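# Pull out the nearest yellow rod and turn it flat

## Task

Draw the yellow rod closest to right_arm outward until it stops, then rotate it by a quarter turn (90 degrees) so that the figures on it end up lying horizontal. The rod must stay pulled out and turned once the robot lets go.

## Robot and tools

ROBOT. Two six-joint arms, left_arm and right_arm, each with a two-finger parallel gripper and a fisheye wrist camera (cam_left_wrist, cam_right_wrist, both 672x504). Calibrated base positions in the scene frame: left_arm (-0.028, +0.289, +0.027) m, right_arm (-0.040, -0.349, +0.007) m, each turned only slightly about z. A two-camera stand is fixed to the floor behind the arms.

FRAMES. Scene frame: origin at table-top height, midway between the nominal bases; +x points out over the table, +z up, and left_arm sits on the +y side (image left and right do not follow the arm names). Hand poses, velocities and wrist-camera poses are reported in each arm's own base frame. The gripper's fingers point along its +z axis and close along its y axis. end_effector_position is the point between the pads, roughly 1 cm behind the tips; reported hand positions may be off by a few cm.

JOINT ORDER. In every row and every per-arm list the joints come as: wrist pitch (joint4), shoulder (joint2), wrist yaw (joint5), wrist roll (joint6), elbow (joint3), waist (joint1). Stated ranges in rad: waist -2.618 to 3.054, shoulder 0.000 to 3.142, elbow 0.000 to 3.142, wrist pitch -1.571 to 1.571, wrist yaw -1.571 to 1.571, wrist roll -2.094 to 2.094. Real ends may differ by up to 0.059 rad.

A ROW is one flat list of 14 numbers covering both arms, each in [-1, 1]: the six left_arm joints in the order above, then the left opening, then the same seven for right_arm. Joint entries are scaled offsets, not poses: they count from the Joint targets in force when the action (or move) begins, not from the previous row. 1.0 equals 2.224 rad for waist, shoulder and elbow and 8.485 rad for the three wrist joints; so 0 means stay at the current targets, and repeating the same offset in a new action moves further. The opening entry is absolute: +1 fully open, -1 shut. Writing 0 for the opening is a real half-open command, so to leave a gripper alone resend its current value (see Tool commands).

execute_actions(actions, cameras): actions is a list of actions; each action is a table of up to 15 rows, one per 1/30 s step, and a short table repeats its last row to fill 15 steps. An empty list just reports state. An action asking any joint to go more than 0.059 rad beyond its range is refused for both arms; a malformed action, or a first action failing that check, voids the whole call. cameras selects images by name (omit, null or ["all"] for all, [] for none).

move(target, speed, blend, opening_speed, blocking, cameras): target is one 14-number row, or a list of up to 15 rows, all offsets from the same starting Joint targets; every joint travels together along a path. speed is rad/s for the joint with the farthest to go, 0.01 to 12.57, default 0.5 (one value or one per target). blend, in rad, rounds corners between listed targets. opening_speed (0.2 or more, per second on the -1..+1 scale) makes the fingers change gradually. blocking=false returns after about 0.5 s while the move continues. The move does not avoid obstacles or the other arm; faster moves hit harder and targets set past a contact press harder. Its result adds a move: line: done, off_target (resting more than 0.035 rad away), moving, held, or fault, plus limits=held if steps were withheld.

wait(seconds 0 to 10): lets time pass holding the last commands; a running move keeps going. stop(): brakes the current move. zoom_image(camera, region=[x0, y0, x1, y1]) in pixels from the top-left, at most 504 by 504, for cam_left_wrist or cam_right_wrist only. read_manual(section) returns licence text. finished_scene(scene) ends the scene (1 to 3) irreversibly; after ending scene 1 make no further call in that reply.

RESULTS. Joint positions and Joint velocities: one block per arm in the joint order (rad, rad/s) then the finger-pad gap (m; 0.094 fully open). Joint targets: what the next offsets count from. Tool commands: current gripper commands. grip_measured: finger opening on the command scale, slightly wide when empty, narrower than a gripped hard part. Joint torques in N m, positive toward larger angles, including the arm's own weight. Step readings list joint angles at some control steps. 'joint sent to its limit' means a joint was stopped at its real end; 'joint command not followed' means the clearance check altered targets. MOTOR HOT appears at 75 C; at 90 C an OVER-TEMPERATURE FAULT folds that arm and it idles.

MOTION LIMITS. Each joint target may lead its measured angle by at most 0.339 rad (big joints) or 2.2 rad (wrist), and targets putting the gripper over 200 mm from where it is are scaled back, so large offsets may need several actions. Very small turns may not start.

AVOID. Dropping or releasing moving parts, slamming or striking the table, fixtures or heavy objects, hard pushes, any contact or gripping between the two arms, strain on a wrist camera cable, and holding an arm stretched or pressing into something unreachable (heats motors). To end a push, command targets back past the measured positions. Time passes while you think, and a running move continues meanwhile.

Each tool is called as name(argument=value, ...) on one line, values as JSON.

## Session

execute_actions(actions=[])

Scene clock: 0.00 s.
left_arm: end_effector_position=(+0.4028, +0.0079, +0.1249) grip_measured=+1.000 end_effector_quat_wxyz=(+0.625, -0.028, +0.778, +0.057) | right_arm: end_effector_position=(+0.4019, -0.0301, +0.1142) grip_measured=+1.000 end_effector_quat_wxyz=(+0.608, +0.063, +0.791, -0.024)
Joint names: [wrist pitch, shoulder, wrist yaw, wrist roll, elbow, waist]
Joint positions: left_arm=[0.966 1.539 -0.191 0.014 0.356 -0.068 0.094] | right_arm=[0.914 1.54 0.073 0.059 0.363 -0.045 0.094]
Joint velocities: within noise
Joint torques (N m): no reading
Heat: left arm: 47 °C; right arm: 43 °C.
Joint targets: left_arm=[0.959 1.536 -0.192 0.014 0.359 -0.068] | right_arm=[0.904 1.537 0.071 0.060 0.366 -0.045]
Tool commands: left_gripper/opening=+1.0 right_gripper/opening=+1.0

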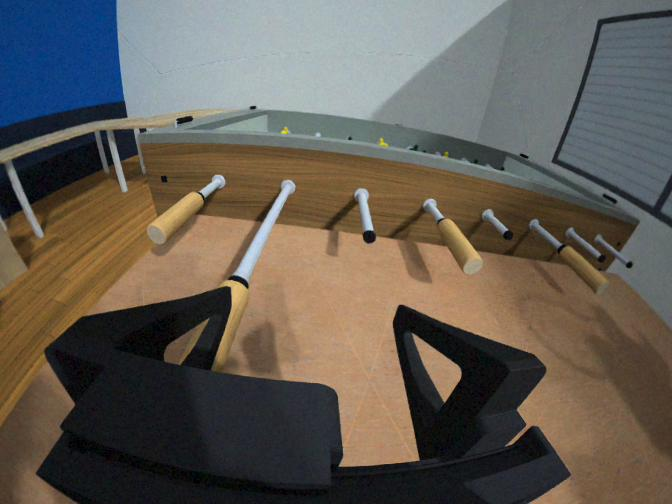

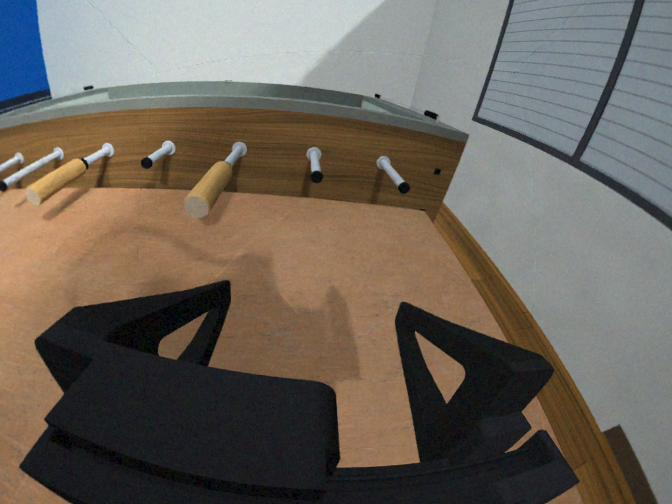

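zoom_image(camera="cam_right_wrist", region=[0, 70, 470, 270])

zoom_image(camera="cam_left_wrist", region=[240, 100, 640, 310])

Scaled by 1.072 from the camera's 672x504 image, which has a finer 960x720 frame.

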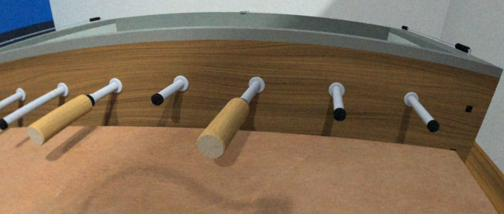

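Scaled by 1.260 from the camera's 672x504 image, which has a finer 960x720 frame.

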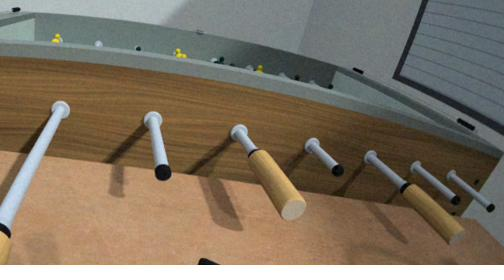

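move(target=[0,0,0,0,0,0,1,0.0014,0.2289,-0.0194,0.0864,0.2325,0.076,1], speed=0.8)

Scene clock: 125.77 s.
left_arm: end_effector_position=(+0.4028, +0.0079, +0.1249) grip_measured=+1.000 end_effector_quat_wxyz=(+0.625, -0.028, +0.778, +0.057) | right_arm: end_effector_position=(+0.5235, +0.0800, +0.0895) grip_measured=+1.000 end_effector_quat_wxyz=(+0.532, +0.236, +0.756, +0.300)
Joint names: [wrist pitch, shoulder, wrist yaw, wrist roll, elbow, waist]
Joint positions: left_arm=[0.966 1.539 -0.191 0.014 0.356 -0.068 0.094] | right_arm=[0.912 2.029 -0.086 0.793 0.859 0.12 0.094]
Joint velocities: within noise
Joint torques (N m): left_arm=[1.86 -6.37 -0.04 0.01 5.33 -0.02] | right_arm=[1.78 -7.15 -0.05 0 7.19 0.35]
Heat: left arm: 45 °C; right arm: 44 °C.
Joint targets: left_arm=[0.959 1.536 -0.192 0.014 0.359 -0.068] | right_arm=[0.916 2.046 -0.094 0.793 0.883 0.124]
move: done
camera_calibration:
cam_right_wrist: T_world_to_cam=[[-0.0267472, -0.826964, -0.561618, 0.121029], [-0.674306, 0.429678, -0.600573, 0.404211], [0.737968, 0.362639, -0.569119, -0.244637], [0, 0, 0, 1]] pos_world=[0.456333, 0.0151208, 0.171502]

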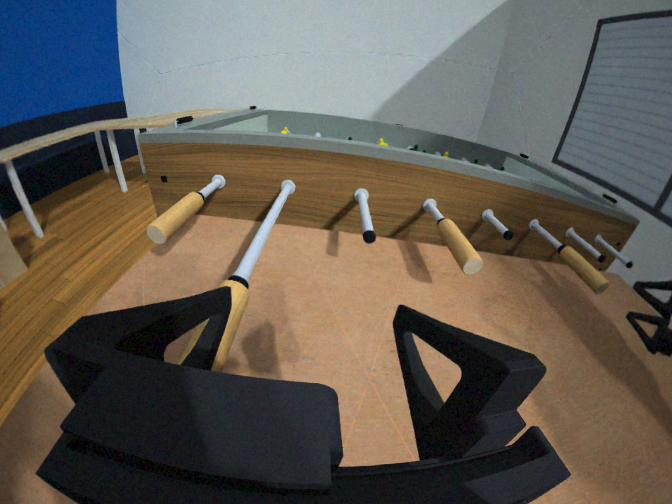

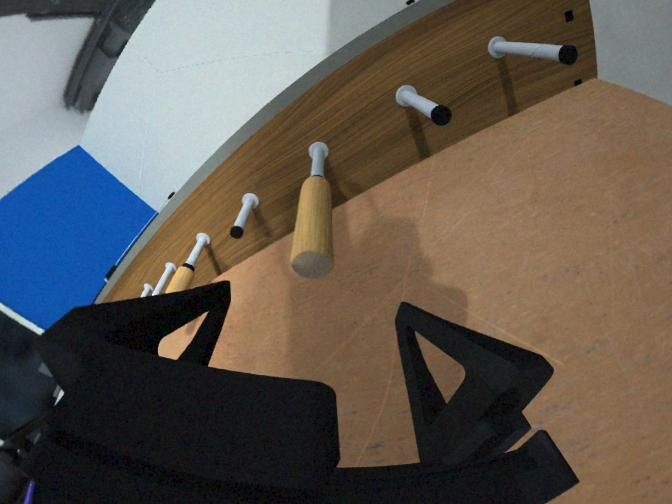

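move(target=[[0,0,0,0,0,0,1,-0.0156,0.1286,0.0021,0.0005,0.1884,0.0085,1],[0,0,0,0,0,0,1,-0.0156,0.1286,0.0021,0.0005,0.1884,0.0085,-0.9]], speed=0.5, opening_speed=1.5)

Scene clock: 143.47 s.
left_arm: end_effector_position=(+0.4028, +0.0079, +0.1249) grip_measured=+1.000 end_effector_quat_wxyz=(+0.625, -0.028, +0.778, +0.057) | right_arm: end_effector_position=(+0.6098, +0.0995, +0.0753) grip_measured=-0.308 end_effector_quat_wxyz=(+0.536, +0.231, +0.751, +0.308)
Joint names: [wrist pitch, shoulder, wrist yaw, wrist roll, elbow, waist]
Joint positions: left_arm=[0.966 1.539 -0.191 0.014 0.356 -0.068 0.094] | right_arm=[0.794 2.309 -0.086 0.798 1.276 0.135 0.033]
Joint velocities: within noise
Joint torques (N m): left_arm=[1.84 -6.37 -0.05 0.01 5.34 -0.02] | right_arm=[1.65 -9.22 0.13 0 7.9 0.72]
Heat: left arm: 45 °C; right arm: 44 °C.
Joint targets: left_arm=[0.959 1.536 -0.192 0.014 0.359 -0.068] | right_arm=[0.783 2.333 -0.076 0.797 1.302 0.143]
move: done
camera_calibration:
cam_right_wrist: T_world_to_cam=[[-0.00557223, -0.822894, -0.568168, 0.118649], [-0.66891, 0.425413, -0.609576, 0.443309], [0.743322, 0.376657, -0.552812, -0.329334], [0, 0, 0, 1]] pos_world=[0.541997, 0.0330919, 0.155583]

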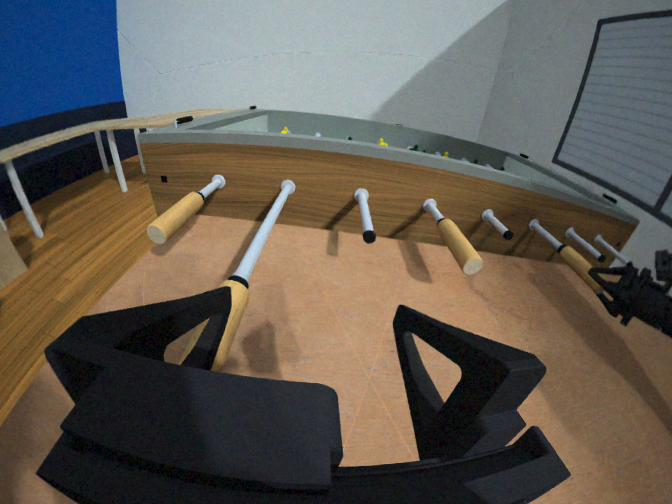

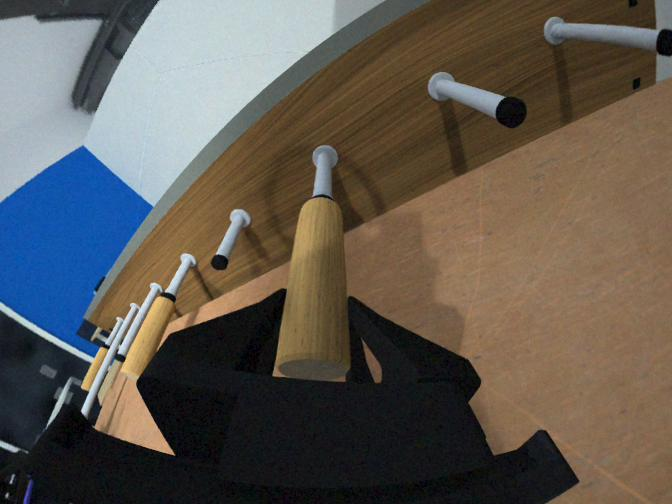

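move(target=[0,0,0,0,0,0,1,0.0286,-0.107,0.0057,0.0014,-0.2154,0.0223,-0.9], speed=0.3, cameras=["cam_right_wrist"])

Scene clock: 157.57 s.
left_arm: end_effector_position=(+0.4028, +0.0079, +0.1249) grip_measured=+1.000 end_effector_quat_wxyz=(+0.625, -0.028, +0.778, +0.057) | right_arm: end_effector_position=(+0.5201, +0.1029, +0.0713) grip_measured=-0.308 end_effector_quat_wxyz=(+0.539, +0.229, +0.750, +0.307)
Joint names: [wrist pitch, shoulder, wrist yaw, wrist roll, elbow, waist]
Joint positions: left_arm=[0.966 1.539 -0.191 0.014 0.356 -0.068 0.094] | right_arm=[1.036 2.112 -0.041 0.806 0.844 0.18 0.033]
Joint velocities: within noise
Joint torques (N m): left_arm=[1.84 -6.35 -0.04 0.01 5.37 -0.03] | right_arm=[1.67 -10.11 0.17 0.05 3.33 1.2]
Heat: left arm: 45 °C; right arm: 45 °C.
Joint targets: left_arm=[0.959 1.536 -0.192 0.014 0.359 -0.068] | right_arm=[1.026 2.095 -0.027 0.809 0.823 0.193]
move: done
camera_calibration:
cam_right_wrist: T_world_to_cam=[[-0.0029976, -0.824393, -0.56601, 0.117402], [-0.664638, 0.424547, -0.614831, 0.377616], [0.74716, 0.374349, -0.549195, -0.26828], [0, 0, 0, 1]] pos_world=[0.451778, 0.0369, 0.151282]
Images, in order (width x height): cam_right_wrist 672x504.

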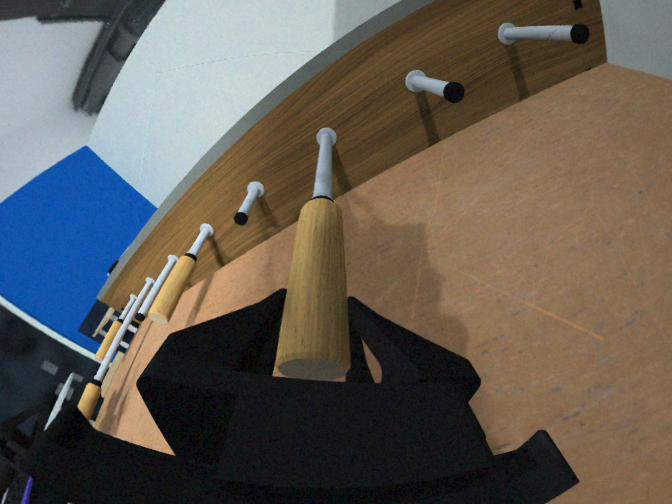

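move(target=[0,0,0,0,0,0,1,0.0123,-0.0459,0.005,0.0013,-0.0929,0.0197,-0.9], speed=0.2, cameras=["cam_right_wrist"])

Scene clock: 165.37 s.
left_arm: end_effector_position=(+0.4028, +0.0079, +0.1249) grip_measured=+1.000 end_effector_quat_wxyz=(+0.625, -0.028, +0.778, +0.057) | right_arm: end_effector_position=(+0.4782, +0.1033, +0.0717) grip_measured=-0.308 end_effector_quat_wxyz=(+0.543, +0.232, +0.749, +0.302)
Joint names: [wrist pitch, shoulder, wrist yaw, wrist roll, elbow, waist]
Joint positions: left_arm=[0.966 1.539 -0.191 0.014 0.356 -0.068 0.094] | right_arm=[1.13 2.023 0.007 0.81 0.662 0.213 0.033]
Joint velocities: within noise
Joint torques (N m): left_arm=[1.85 -6.35 -0.04 0.01 5.3 -0.05] | right_arm=[1.76 -10.11 0.12 0.12 1.1 2.11]
Heat: left arm: 45 °C; right arm: 45 °C.
Joint targets: left_arm=[0.959 1.536 -0.192 0.014 0.359 -0.068] | right_arm=[1.130 1.993 0.015 0.820 0.617 0.236]
move: off_target (right_arm); right_arm: the elbow is farthest, 0.046 rad from its target
camera_calibration:
cam_right_wrist: T_world_to_cam=[[-0.0128755, -0.8279, -0.560727, 0.122408], [-0.657045, 0.429718, -0.619382, 0.345983], [0.753742, 0.360448, -0.549501, -0.238481], [0, 0, 0, 1]] pos_world=[0.408655, 0.0386266, 0.151888]
Images, in order (width x height): cam_right_wrist 672x504.

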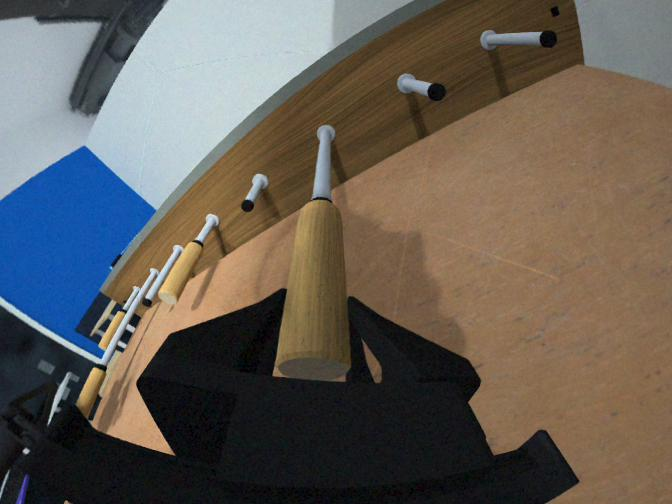

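move(target=[0,0,0,0,0,0,1,0.006,-0.022,0.0025,0.0007,-0.045,0.0098,-0.9], speed=0.15, cameras=["cam_right_wrist"])

Scene clock: 172.27 s.
left_arm: end_effector_position=(+0.4028, +0.0079, +0.1249) grip_measured=+1.000 end_effector_quat_wxyz=(+0.625, -0.028, +0.778, +0.057) | right_arm: end_effector_position=(+0.4750, +0.1021, +0.0737) grip_measured=-0.308 end_effector_quat_wxyz=(+0.549, +0.237, +0.745, +0.296)
Joint names: [wrist pitch, shoulder, wrist yaw, wrist roll, elbow, waist]
Joint positions: left_arm=[0.966 1.539 -0.191 0.014 0.356 -0.068 0.094] | right_arm=[1.141 2.013 0.034 0.81 0.647 0.222 0.033]
Joint velocities: within noise
Joint torques (N m): left_arm=[1.85 -6.37 -0.05 0.01 5.31 -0.03] | right_arm=[2.13 -13.3 0.06 0.19 -5.44 3.25]
Heat: left arm: 44 °C; right arm: 46 °C.
Joint targets: left_arm=[0.959 1.536 -0.192 0.014 0.359 -0.068] | right_arm=[1.181 1.944 0.036 0.826 0.516 0.258]
move: off_target (right_arm); right_arm: the elbow is farthest, 0.130 rad from its target
camera_calibration:
cam_right_wrist: T_world_to_cam=[[-0.0236332, -0.830262, -0.556872, 0.127607], [-0.645118, 0.438196, -0.625945, 0.339661], [0.763717, 0.344455, -0.545973, -0.23789], [0, 0, 0, 1]] pos_world=[0.403818, 0.0390517, 0.153788]
Images, in order (width x height): cam_right_wrist 672x504.

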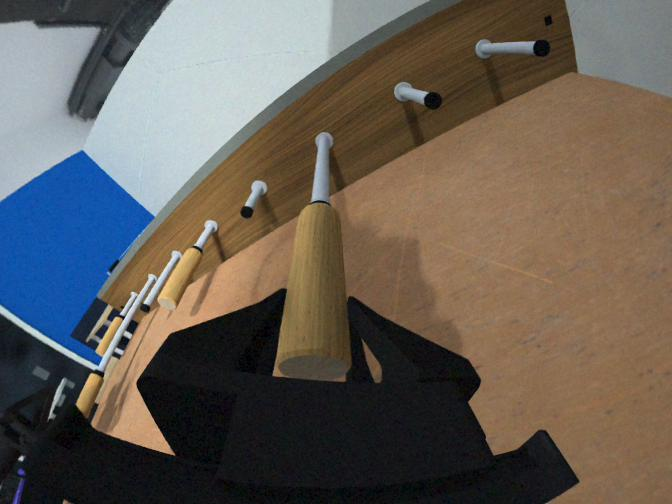

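move(target=[[0,0,0,0,0,0,1,-0.041,-0.0027,0.037,-0.0816,0.0967,0.0378,-0.9],[0,0,0,0,0,0,1,-0.0289,0.0522,0.0804,-0.1676,0.1259,0.0913,-0.9]], speed=0.5, blend=0.1)

Scene clock: 200.87 s.
left_arm: end_effector_position=(+0.4028, +0.0079, +0.1249) grip_measured=+1.000 end_effector_quat_wxyz=(+0.625, -0.028, +0.778, +0.057) | right_arm: end_effector_position=(+0.4771, +0.1039, +0.0738) grip_measured=-0.308 end_effector_quat_wxyz=(+0.540, -0.193, +0.762, -0.300)
Joint names: [wrist pitch, shoulder, wrist yaw, wrist roll, elbow, waist]
Joint positions: left_arm=[0.966 1.539 -0.191 0.014 0.356 -0.068 0.094] | right_arm=[0.949 2.053 0.682 -0.555 0.794 0.447 0.033]
Joint velocities: within noise
Joint torques (N m): left_arm=[1.84 -6.38 -0.04 0.01 5.33 -0.05] | right_arm=[1.49 -7.64 0.59 -0.49 4.89 1.29]
Heat: left arm: 44 °C; right arm: 48 °C.
Joint targets: left_arm=[0.959 1.536 -0.192 0.014 0.359 -0.068] | right_arm=[0.936 2.060 0.719 -0.596 0.796 0.461]
move: off_target (right_arm); right_arm: the wrist roll is farthest, 0.041 rad from its target
camera_calibration:
cam_right_wrist: T_world_to_cam=[[-0.0151976, -0.611208, 0.791324, 0.00285457], [-0.688404, -0.56758, -0.451612, 0.452553], [0.725169, -0.551614, -0.412132, -0.138448], [0, 0, 0, 1]] pos_world=[0.411981, 0.182235, 0.145061]

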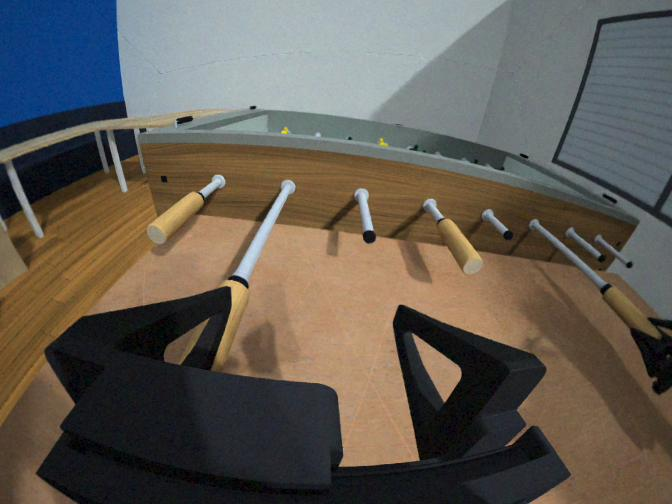

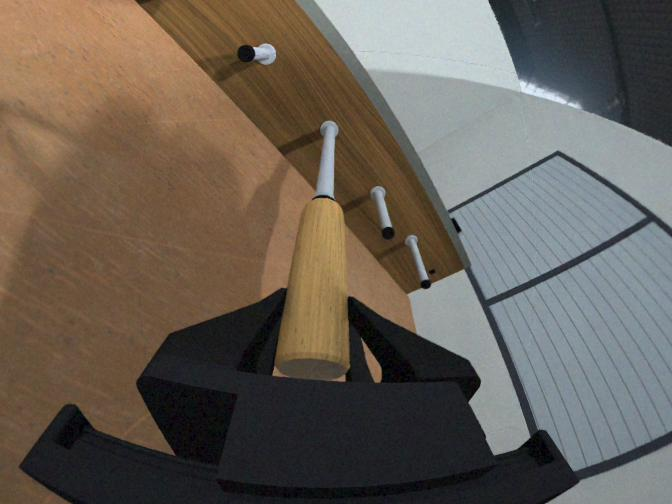

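move(target=[[0,0,0,0,0,0,1,0.0059,-0.0225,0.003,-0.008,-0.045,0.0135,-0.9],[0,0,0,0,0,0,1,0.0004,-0.0015,0,-0.008,-0.003,0,-0.9]], speed=0.2)

move(target=[[0,0,0,0,0,0,1,0,0,0,0,0,0,0.3],[0,0,0,0,0,0,1,-0.0158,-0.1248,0.026,0.0232,-0.1063,0.107,0.3]], speed=0.5, opening_speed=1.5)

Scene clock: 225.93 s.
left_arm: end_effector_position=(+0.4028, +0.0079, +0.1249) grip_measured=+1.000 end_effector_quat_wxyz=(+0.625, -0.028, +0.778, +0.057) | right_arm: end_effector_position=(+0.4770, +0.1032, +0.0749) grip_measured=-0.308 end_effector_quat_wxyz=(+0.536, -0.210, +0.755, -0.315)
Joint names: [wrist pitch, shoulder, wrist yaw, wrist roll, elbow, waist]
Joint positions: left_arm=[0.966 1.539 -0.191 0.014 0.356 -0.068 0.094] | right_arm=[0.967 2.056 0.686 -0.61 0.791 0.447 0.033]
Joint velocities: within noise
Joint torques (N m): left_arm=[1.85 -6.39 -0.05 0.02 5.33 -0.08] | right_arm=[1.37 -8.13 0.53 -0.58 4.59 1.29]
Heat: left arm: 44 °C; right arm: 46 °C.
Joint targets: left_arm=[0.959 1.536 -0.192 0.014 0.359 -0.068] | right_arm=[0.939 2.056 0.718 -0.664 0.790 0.461]
move: off_target (right_arm); right_arm: the wrist roll is farthest, 0.053 rad from its target
camera_calibration:
cam_right_wrist: T_world_to_cam=[[-0.00726576, -0.572324, 0.819996, -0.00827247], [-0.684389, -0.595028, -0.42137, 0.451261], [0.729081, -0.564258, -0.387369, -0.140699], [0, 0, 0, 1]] pos_world=[0.411359, 0.184388, 0.142429]

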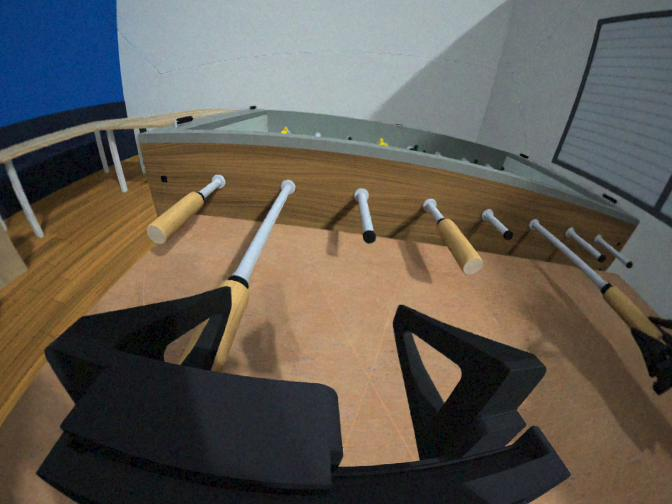

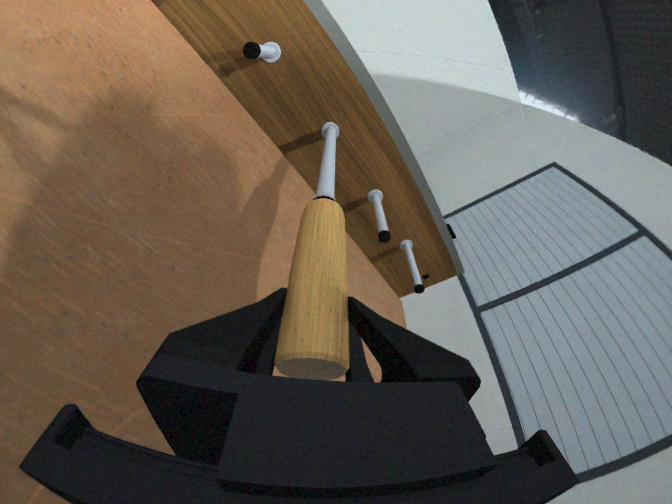

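Scene clock: 228.33 s.
left_arm: end_effector_position=(+0.4028, +0.0079, +0.1249) grip_measured=+1.000 end_effector_quat_wxyz=(+0.625, -0.028, +0.778, +0.057) | right_arm: end_effector_position=(+0.3848, +0.1334, +0.0946) grip_measured=+0.298 end_effector_quat_wxyz=(+0.525, -0.213, +0.758, -0.324)
Joint names: [wrist pitch, shoulder, wrist yaw, wrist roll, elbow, waist]
Joint positions: left_arm=[0.966 1.539 -0.191 0.014 0.356 -0.068 0.094] | right_arm=[0.814 1.795 0.932 -0.489 0.57 0.695 0.061]
Joint velocities: within noise
Joint torques (N m): left_arm=[1.84 -6.32 -0.06 0 5.33 -0.03] | right_arm=[1.38 -7.45 0.35 0.24 3.56 0.44]
Heat: left arm: 44 °C; right arm: 46 °C.
Joint targets: left_arm=[0.959 1.536 -0.192 0.014 0.359 -0.068] | right_arm=[0.805 1.779 0.939 -0.467 0.553 0.699]
move: done
camera_calibration:
cam_right_wrist: T_world_to_cam=[[0.00051993, -0.556327, 0.830963, -0.0139281], [-0.69901, -0.594434, -0.397534, 0.41767], [0.715111, -0.580645, -0.389187, -0.0411834], [0, 0, 0, 1]] pos_world=[0.321413, 0.216616, 0.161584]

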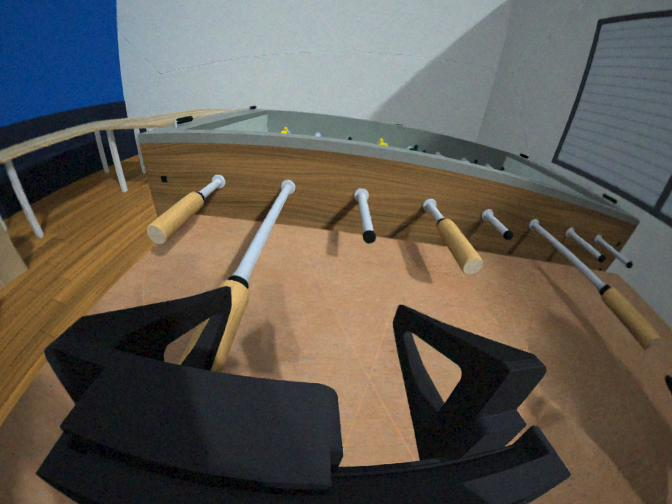

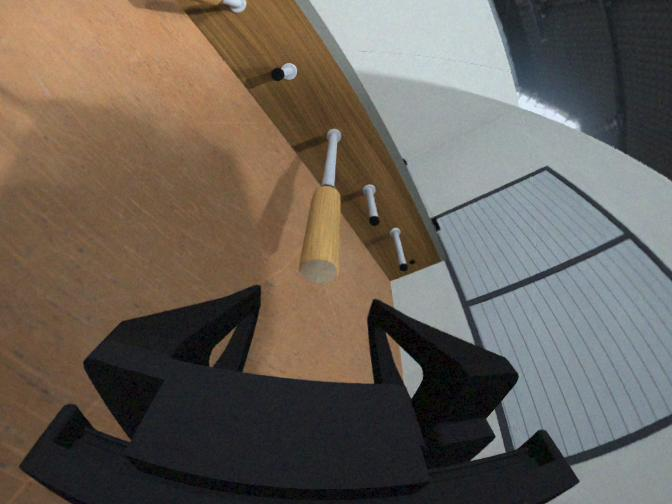

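finished_scene(scene=1)

The scene is finished: the task was done.


## Next scene

The same job, from a new start.

execute_actions(actions=[])

Scene clock: 0.00 s.
left_arm: end_effector_position=(+0.4067, +0.0376, +0.1163) grip_measured=+1.000 end_effector_quat_wxyz=(+0.597, -0.093, +0.793, +0.071) | right_arm: end_effector_position=(+0.3928, -0.0048, +0.1143) grip_measured=+1.000 end_effector_quat_wxyz=(+0.608, +0.033, +0.793, -0.013)
Joint names: [wrist pitch, shoulder, wrist yaw, wrist roll, elbow, waist]
Joint positions: left_arm=[0.845 1.542 -0.242 -0.068 0.409 -0.016 0.094] | right_arm=[0.909 1.498 0.082 0.042 0.325 0.023 0.094]
Joint velocities: within noise
Joint torques (N m): no reading
Heat: left arm: 42 °C; right arm: 39 °C.
Joint targets: left_arm=[0.833 1.540 -0.243 -0.068 0.411 -0.016] | right_arm=[0.899 1.495 0.080 0.043 0.328 0.023]
Tool commands: left_gripper/opening=+1.0 right_gripper/opening=+1.0
camera_calibration:
cam_left_wrist: T_world_to_cam=[[0.207287, -0.962694, 0.173931, -0.0790407], [-0.569143, -0.263281, -0.778948, 0.366677], [0.795681, 0.062474, -0.602485, -0.132805], [0, 0, 0, 1]] pos_world=[0.330746, 0.0287439, 0.219357]
cam_right_wrist: T_world_to_cam=[[-0.0674914, -0.98389, 0.165543, -0.00657283], [-0.627243, -0.0871895, -0.773928, 0.366259], [0.775894, -0.156069, -0.611254, -0.115862], [0, 0, 0, 1]] pos_world=[0.319186, 0.0073845, 0.213725]

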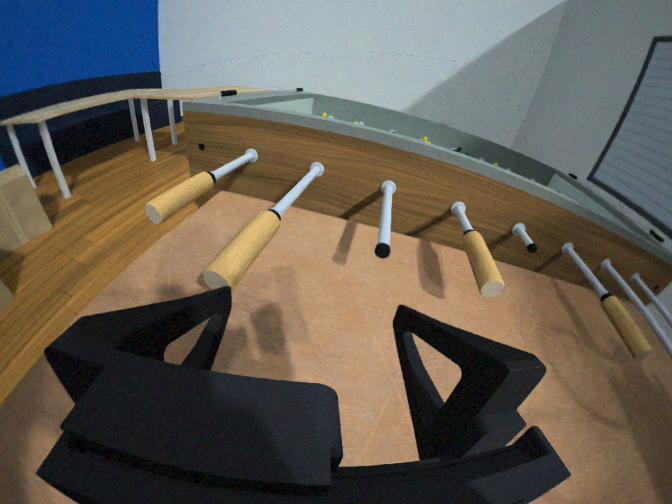

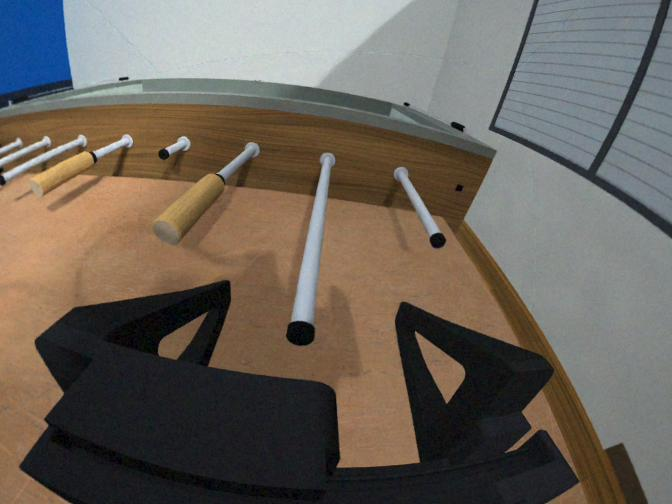

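move(target=[[0,0,0,0,0,0,1,0,0,0.0101,0,0,0.1443,1],[0,0,0,0,0,0,1,0.0151,0.1772,0.0101,0.0962,0.1281,0.1443,1]], speed=0.8, blend=0.08, cameras=["cam_right_wrist"])

Scene clock: 52.50 s.
left_arm: end_effector_position=(+0.4067, +0.0376, +0.1163) grip_measured=+1.000 end_effector_quat_wxyz=(+0.597, -0.093, +0.793, +0.071) | right_arm: end_effector_position=(+0.4486, +0.1273, +0.0881) grip_measured=+1.000 end_effector_quat_wxyz=(+0.538, +0.251, +0.752, +0.287)
Joint names: [wrist pitch, shoulder, wrist yaw, wrist roll, elbow, waist]
Joint positions: left_arm=[0.845 1.542 -0.242 -0.068 0.409 -0.016 0.094] | right_arm=[1.021 1.874 0.163 0.856 0.59 0.337 0.094]
Joint velocities: within noise
Joint torques (N m): left_arm=[1.86 -6.5 -0.07 0.03 5.52 -0.03] | right_arm=[1.82 -5.64 0.1 0.03 6.42 0.62]
Heat: left arm: 43 °C; right arm: 42 °C.
Joint targets: left_arm=[0.833 1.540 -0.243 -0.068 0.411 -0.016] | right_arm=[1.027 1.889 0.166 0.859 0.613 0.344]
move: done
camera_calibration:
cam_right_wrist: T_world_to_cam=[[-0.0609146, -0.827223, -0.558562, 0.172559], [-0.657583, 0.454254, -0.601031, 0.321988], [0.750916, 0.330689, -0.571638, -0.208878], [0, 0, 0, 1]] pos_world=[0.379095, 0.0655545, 0.170507]
Images, in order (width x height): cam_right_wrist 672x504.

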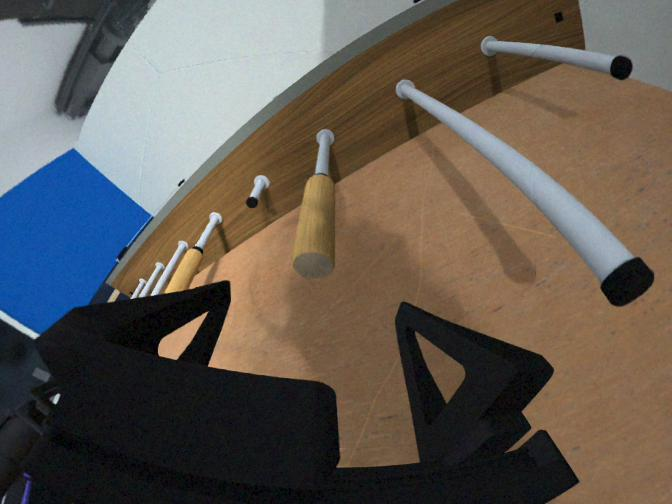

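move(target=[[0,0,0,0,0,0,1,-0.0092,0.1228,-0.0041,-0.0012,0.1587,-0.0166,1],[0,0,0,0,0,0,1,-0.0092,0.1228,-0.0041,-0.0012,0.1587,-0.0166,-0.9],[0,0,0,0,0,0,1,0.0052,0.0657,0.005,0.0012,0.0449,0.0194,-0.9]], speed=[0.5,0.5,0.25], opening_speed=1.5, cameras=["cam_right_wrist"])

Scene clock: 69.67 s.
left_arm: end_effector_position=(+0.4067, +0.0376, +0.1163) grip_measured=+1.000 end_effector_quat_wxyz=(+0.597, -0.093, +0.793, +0.071) | right_arm: end_effector_position=(+0.4789, +0.1510, +0.0687) grip_measured=-0.310 end_effector_quat_wxyz=(+0.542, +0.251, +0.747, +0.291)
Joint names: [wrist pitch, shoulder, wrist yaw, wrist roll, elbow, waist]
Joint positions: left_arm=[0.845 1.542 -0.242 -0.068 0.409 -0.016 0.094] | right_arm=[1.071 2.055 0.201 0.869 0.734 0.375 0.032]
Joint velocities: within noise
Joint torques (N m): left_arm=[1.85 -6.48 -0.06 0 5.5 -0.05] | right_arm=[1.76 -9.68 0.15 0.01 2.97 1.06]
Heat: left arm: 43 °C; right arm: 43 °C.
Joint targets: left_arm=[0.833 1.540 -0.243 -0.068 0.411 -0.016] | right_arm=[1.071 2.036 0.208 0.869 0.713 0.387]
move: done
camera_calibration:
cam_right_wrist: T_world_to_cam=[[-0.0549253, -0.822917, -0.5655, 0.180028], [-0.64854, 0.460027, -0.606441, 0.314538], [0.759196, 0.333441, -0.558962, -0.255766], [0, 0, 0, 1]] pos_world=[0.408055, 0.0887348, 0.149591]
Images, in order (width x height): cam_right_wrist 672x504.

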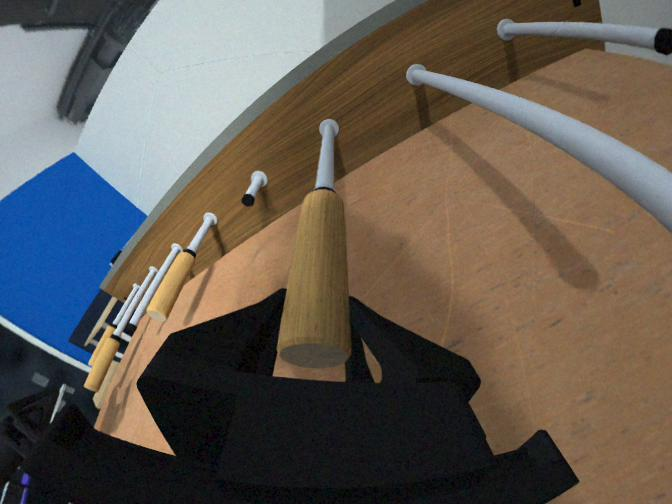

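move(target=[0,0,0,0,0,0,1,0.0092,-0.0373,0.0057,0.0015,-0.0737,0.0229,-0.9], speed=0.2, cameras=[])

Scene clock: 78.10 s.
left_arm: end_effector_position=(+0.4067, +0.0376, +0.1163) grip_measured=+1.000 end_effector_quat_wxyz=(+0.597, -0.093, +0.793, +0.071) | right_arm: end_effector_position=(+0.4483, +0.1510, +0.0700) grip_measured=-0.310 end_effector_quat_wxyz=(+0.544, +0.252, +0.746, +0.292)
Joint names: [wrist pitch, shoulder, wrist yaw, wrist roll, elbow, waist]
Joint positions: left_arm=[0.845 1.542 -0.242 -0.068 0.409 -0.016 0.094] | right_arm=[1.131 1.992 0.241 0.879 0.612 0.414 0.032]
Joint velocities: within noise
Joint torques (N m): left_arm=[1.86 -6.43 -0.07 0.01 5.5 -0.01] | right_arm=[1.92 -10.61 0.25 0.04 -0.35 2.19]
Heat: left arm: 43 °C; right arm: 43 °C.
Joint targets: left_arm=[0.833 1.540 -0.243 -0.068 0.411 -0.016] | right_arm=[1.149 1.952 0.257 0.882 0.549 0.438]
move: off_target (right_arm); right_arm: the elbow is farthest, 0.063 rad from its target
No camera images: "cameras" was empty.

move(target=[0,0,0,0,0,0,1,0.006,-0.022,0.0035,0.001,-0.045,0.014,-0.9], speed=0.2, cameras=["cam_right_wrist"])

Scene clock: 82.90 s.
left_arm: end_effector_position=(+0.4067, +0.0376, +0.1163) grip_measured=+1.000 end_effector_quat_wxyz=(+0.597, -0.093, +0.793, +0.071) | right_arm: end_effector_position=(+0.4455, +0.1476, +0.0718) grip_measured=-0.310 end_effector_quat_wxyz=(+0.546, +0.256, +0.743, +0.289)
Joint names: [wrist pitch, shoulder, wrist yaw, wrist roll, elbow, waist]
Joint positions: left_arm=[0.845 1.542 -0.242 -0.068 0.409 -0.016 0.094] | right_arm=[1.137 1.979 0.251 0.881 0.596 0.413 0.032]
Joint velocities: within noise
Joint torques (N m): left_arm=[1.86 -6.48 -0.07 0.01 5.49 -0.06] | right_arm=[2.32 -13.57 0.47 0.11 -6.95 4.97]
Heat: left arm: 43 °C; right arm: 44 °C.
Joint targets: left_arm=[0.833 1.540 -0.243 -0.068 0.411 -0.016] | right_arm=[1.200 1.904 0.287 0.891 0.449 0.469]
move: off_target (right_arm); right_arm: the elbow is farthest, 0.147 rad from its target
camera_calibration:
cam_right_wrist: T_world_to_cam=[[-0.0620414, -0.820981, -0.567575, 0.180198], [-0.63836, 0.469786, -0.609752, 0.290582], [0.767234, 0.324487, -0.553227, -0.230239], [0, 0, 0, 1]] pos_world=[0.373323, 0.0861378, 0.152084]
Images, in order (width x height): cam_right_wrist 672x504.

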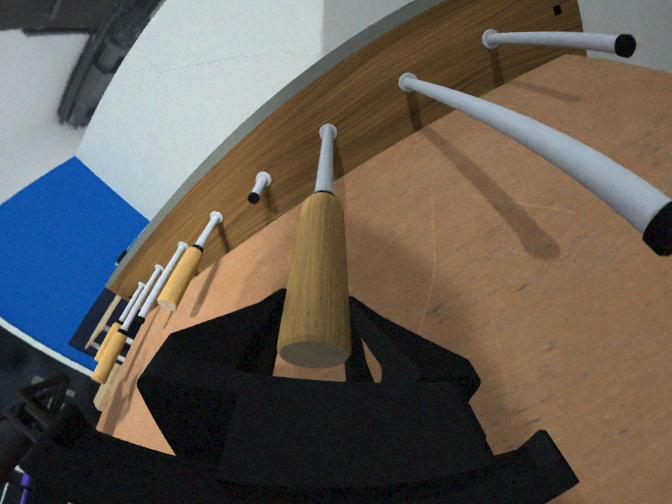

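move(target=[[0,0,0,0,0,0,1,-0.0506,0.0063,0.0339,-0.0768,0.1246,0.031,-0.9],[0,0,0,0,0,0,1,-0.047,0.067,0.0758,-0.1675,0.1731,0.0773,-0.9]], speed=0.6, blend=0.1, cameras=["cam_right_wrist"])

Scene clock: 110.47 s.
left_arm: end_effector_position=(+0.4067, +0.0376, +0.1163) grip_measured=+1.000 end_effector_quat_wxyz=(+0.597, -0.093, +0.793, +0.071) | right_arm: end_effector_position=(+0.4473, +0.1483, +0.0724) grip_measured=-0.310 end_effector_quat_wxyz=(+0.523, -0.182, +0.766, -0.326)
Joint names: [wrist pitch, shoulder, wrist yaw, wrist roll, elbow, waist]
Joint positions: left_arm=[0.845 1.542 -0.242 -0.068 0.409 -0.016 0.094] | right_arm=[0.817 2.051 0.908 -0.467 0.832 0.624 0.032]
Joint velocities: within noise
Joint torques (N m): left_arm=[1.86 -6.5 -0.06 0.01 5.53 -0.09] | right_arm=[1.4 -8.2 0.49 -0.69 4.81 1.5]
Heat: left arm: 42 °C; right arm: 45 °C.
Joint targets: left_arm=[0.833 1.540 -0.243 -0.068 0.411 -0.016] | right_arm=[0.801 2.053 0.929 -0.531 0.834 0.641]
move: off_target (right_arm); right_arm: the wrist roll is farthest, 0.063 rad from its target
camera_calibration:
cam_right_wrist: T_world_to_cam=[[-0.0366047, -0.583552, 0.811251, 0.0348524], [-0.725752, -0.542539, -0.423008, 0.467525], [0.686982, -0.604251, -0.403654, -0.0686629], [0, 0, 0, 1]] pos_world=[0.387753, 0.232499, 0.141776]
Images, in order (width x height): cam_right_wrist 672x504.

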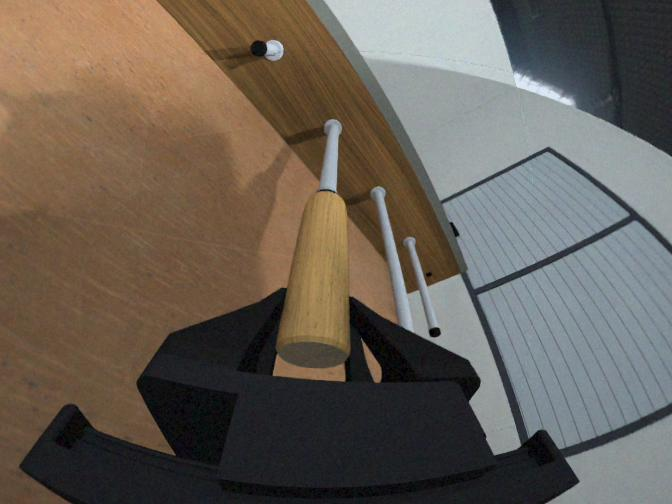

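move(target=[[0,0,0,0,0,0,1,0,0,0,0,0,0,0.3],[0,0,0,0,0,0,1,-0.0411,-0.1048,0.0272,0.0389,-0.0553,0.12,0.3]], speed=0.6, opening_speed=1.5)

Scene clock: 118.33 s.
left_arm: end_effector_position=(+0.4067, +0.0376, +0.1163) grip_measured=+1.000 end_effector_quat_wxyz=(+0.597, -0.093, +0.793, +0.071) | right_arm: end_effector_position=(+0.3560, +0.1880, +0.0942) grip_measured=+0.298 end_effector_quat_wxyz=(+0.516, -0.196, +0.765, -0.333)
Joint names: [wrist pitch, shoulder, wrist yaw, wrist roll, elbow, waist]
Joint positions: left_arm=[0.845 1.542 -0.242 -0.068 0.409 -0.016 0.094] | right_arm=[0.463 1.837 1.148 -0.223 0.729 0.904 0.061]
Joint velocities: within noise
Joint torques (N m): left_arm=[1.86 -6.48 -0.07 0.02 5.5 -0.08] | right_arm=[1.19 -8.28 0.55 0.25 3.63 0.35]
Heat: left arm: 42 °C; right arm: 44 °C.
Joint targets: left_arm=[0.833 1.540 -0.243 -0.068 0.411 -0.016] | right_arm=[0.452 1.819 1.160 -0.200 0.711 0.908]
move: done
camera_calibration:
cam_left_wrist: T_world_to_cam=[[0.207287, -0.962694, 0.173931, -0.0790407], [-0.569143, -0.263281, -0.778948, 0.366677], [0.795681, 0.062474, -0.602485, -0.132805], [0, 0, 0, 1]] pos_world=[0.330746, 0.0287439, 0.219357]
cam_right_wrist: T_world_to_cam=[[-0.0177449, -0.559753, 0.828469, 0.0240798], [-0.726964, -0.561656, -0.395052, 0.433389], [0.686446, -0.609277, -0.396954, 0.0273022], [0, 0, 0, 1]] pos_world=[0.296744, 0.273529, 0.1621]

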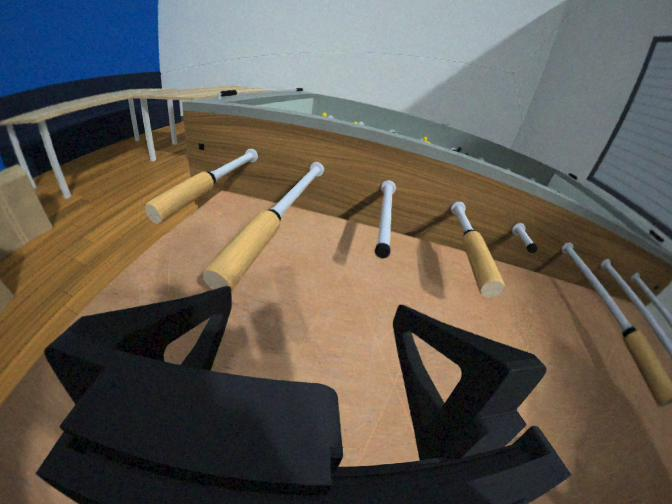

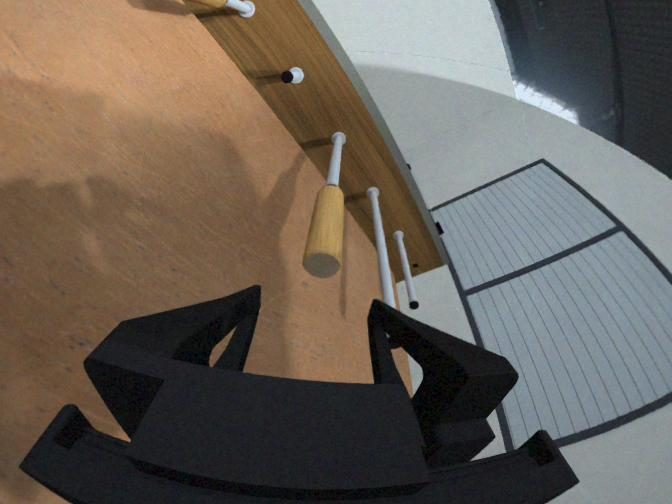

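finished_scene(scene=2)

The scene is finished: the task was done.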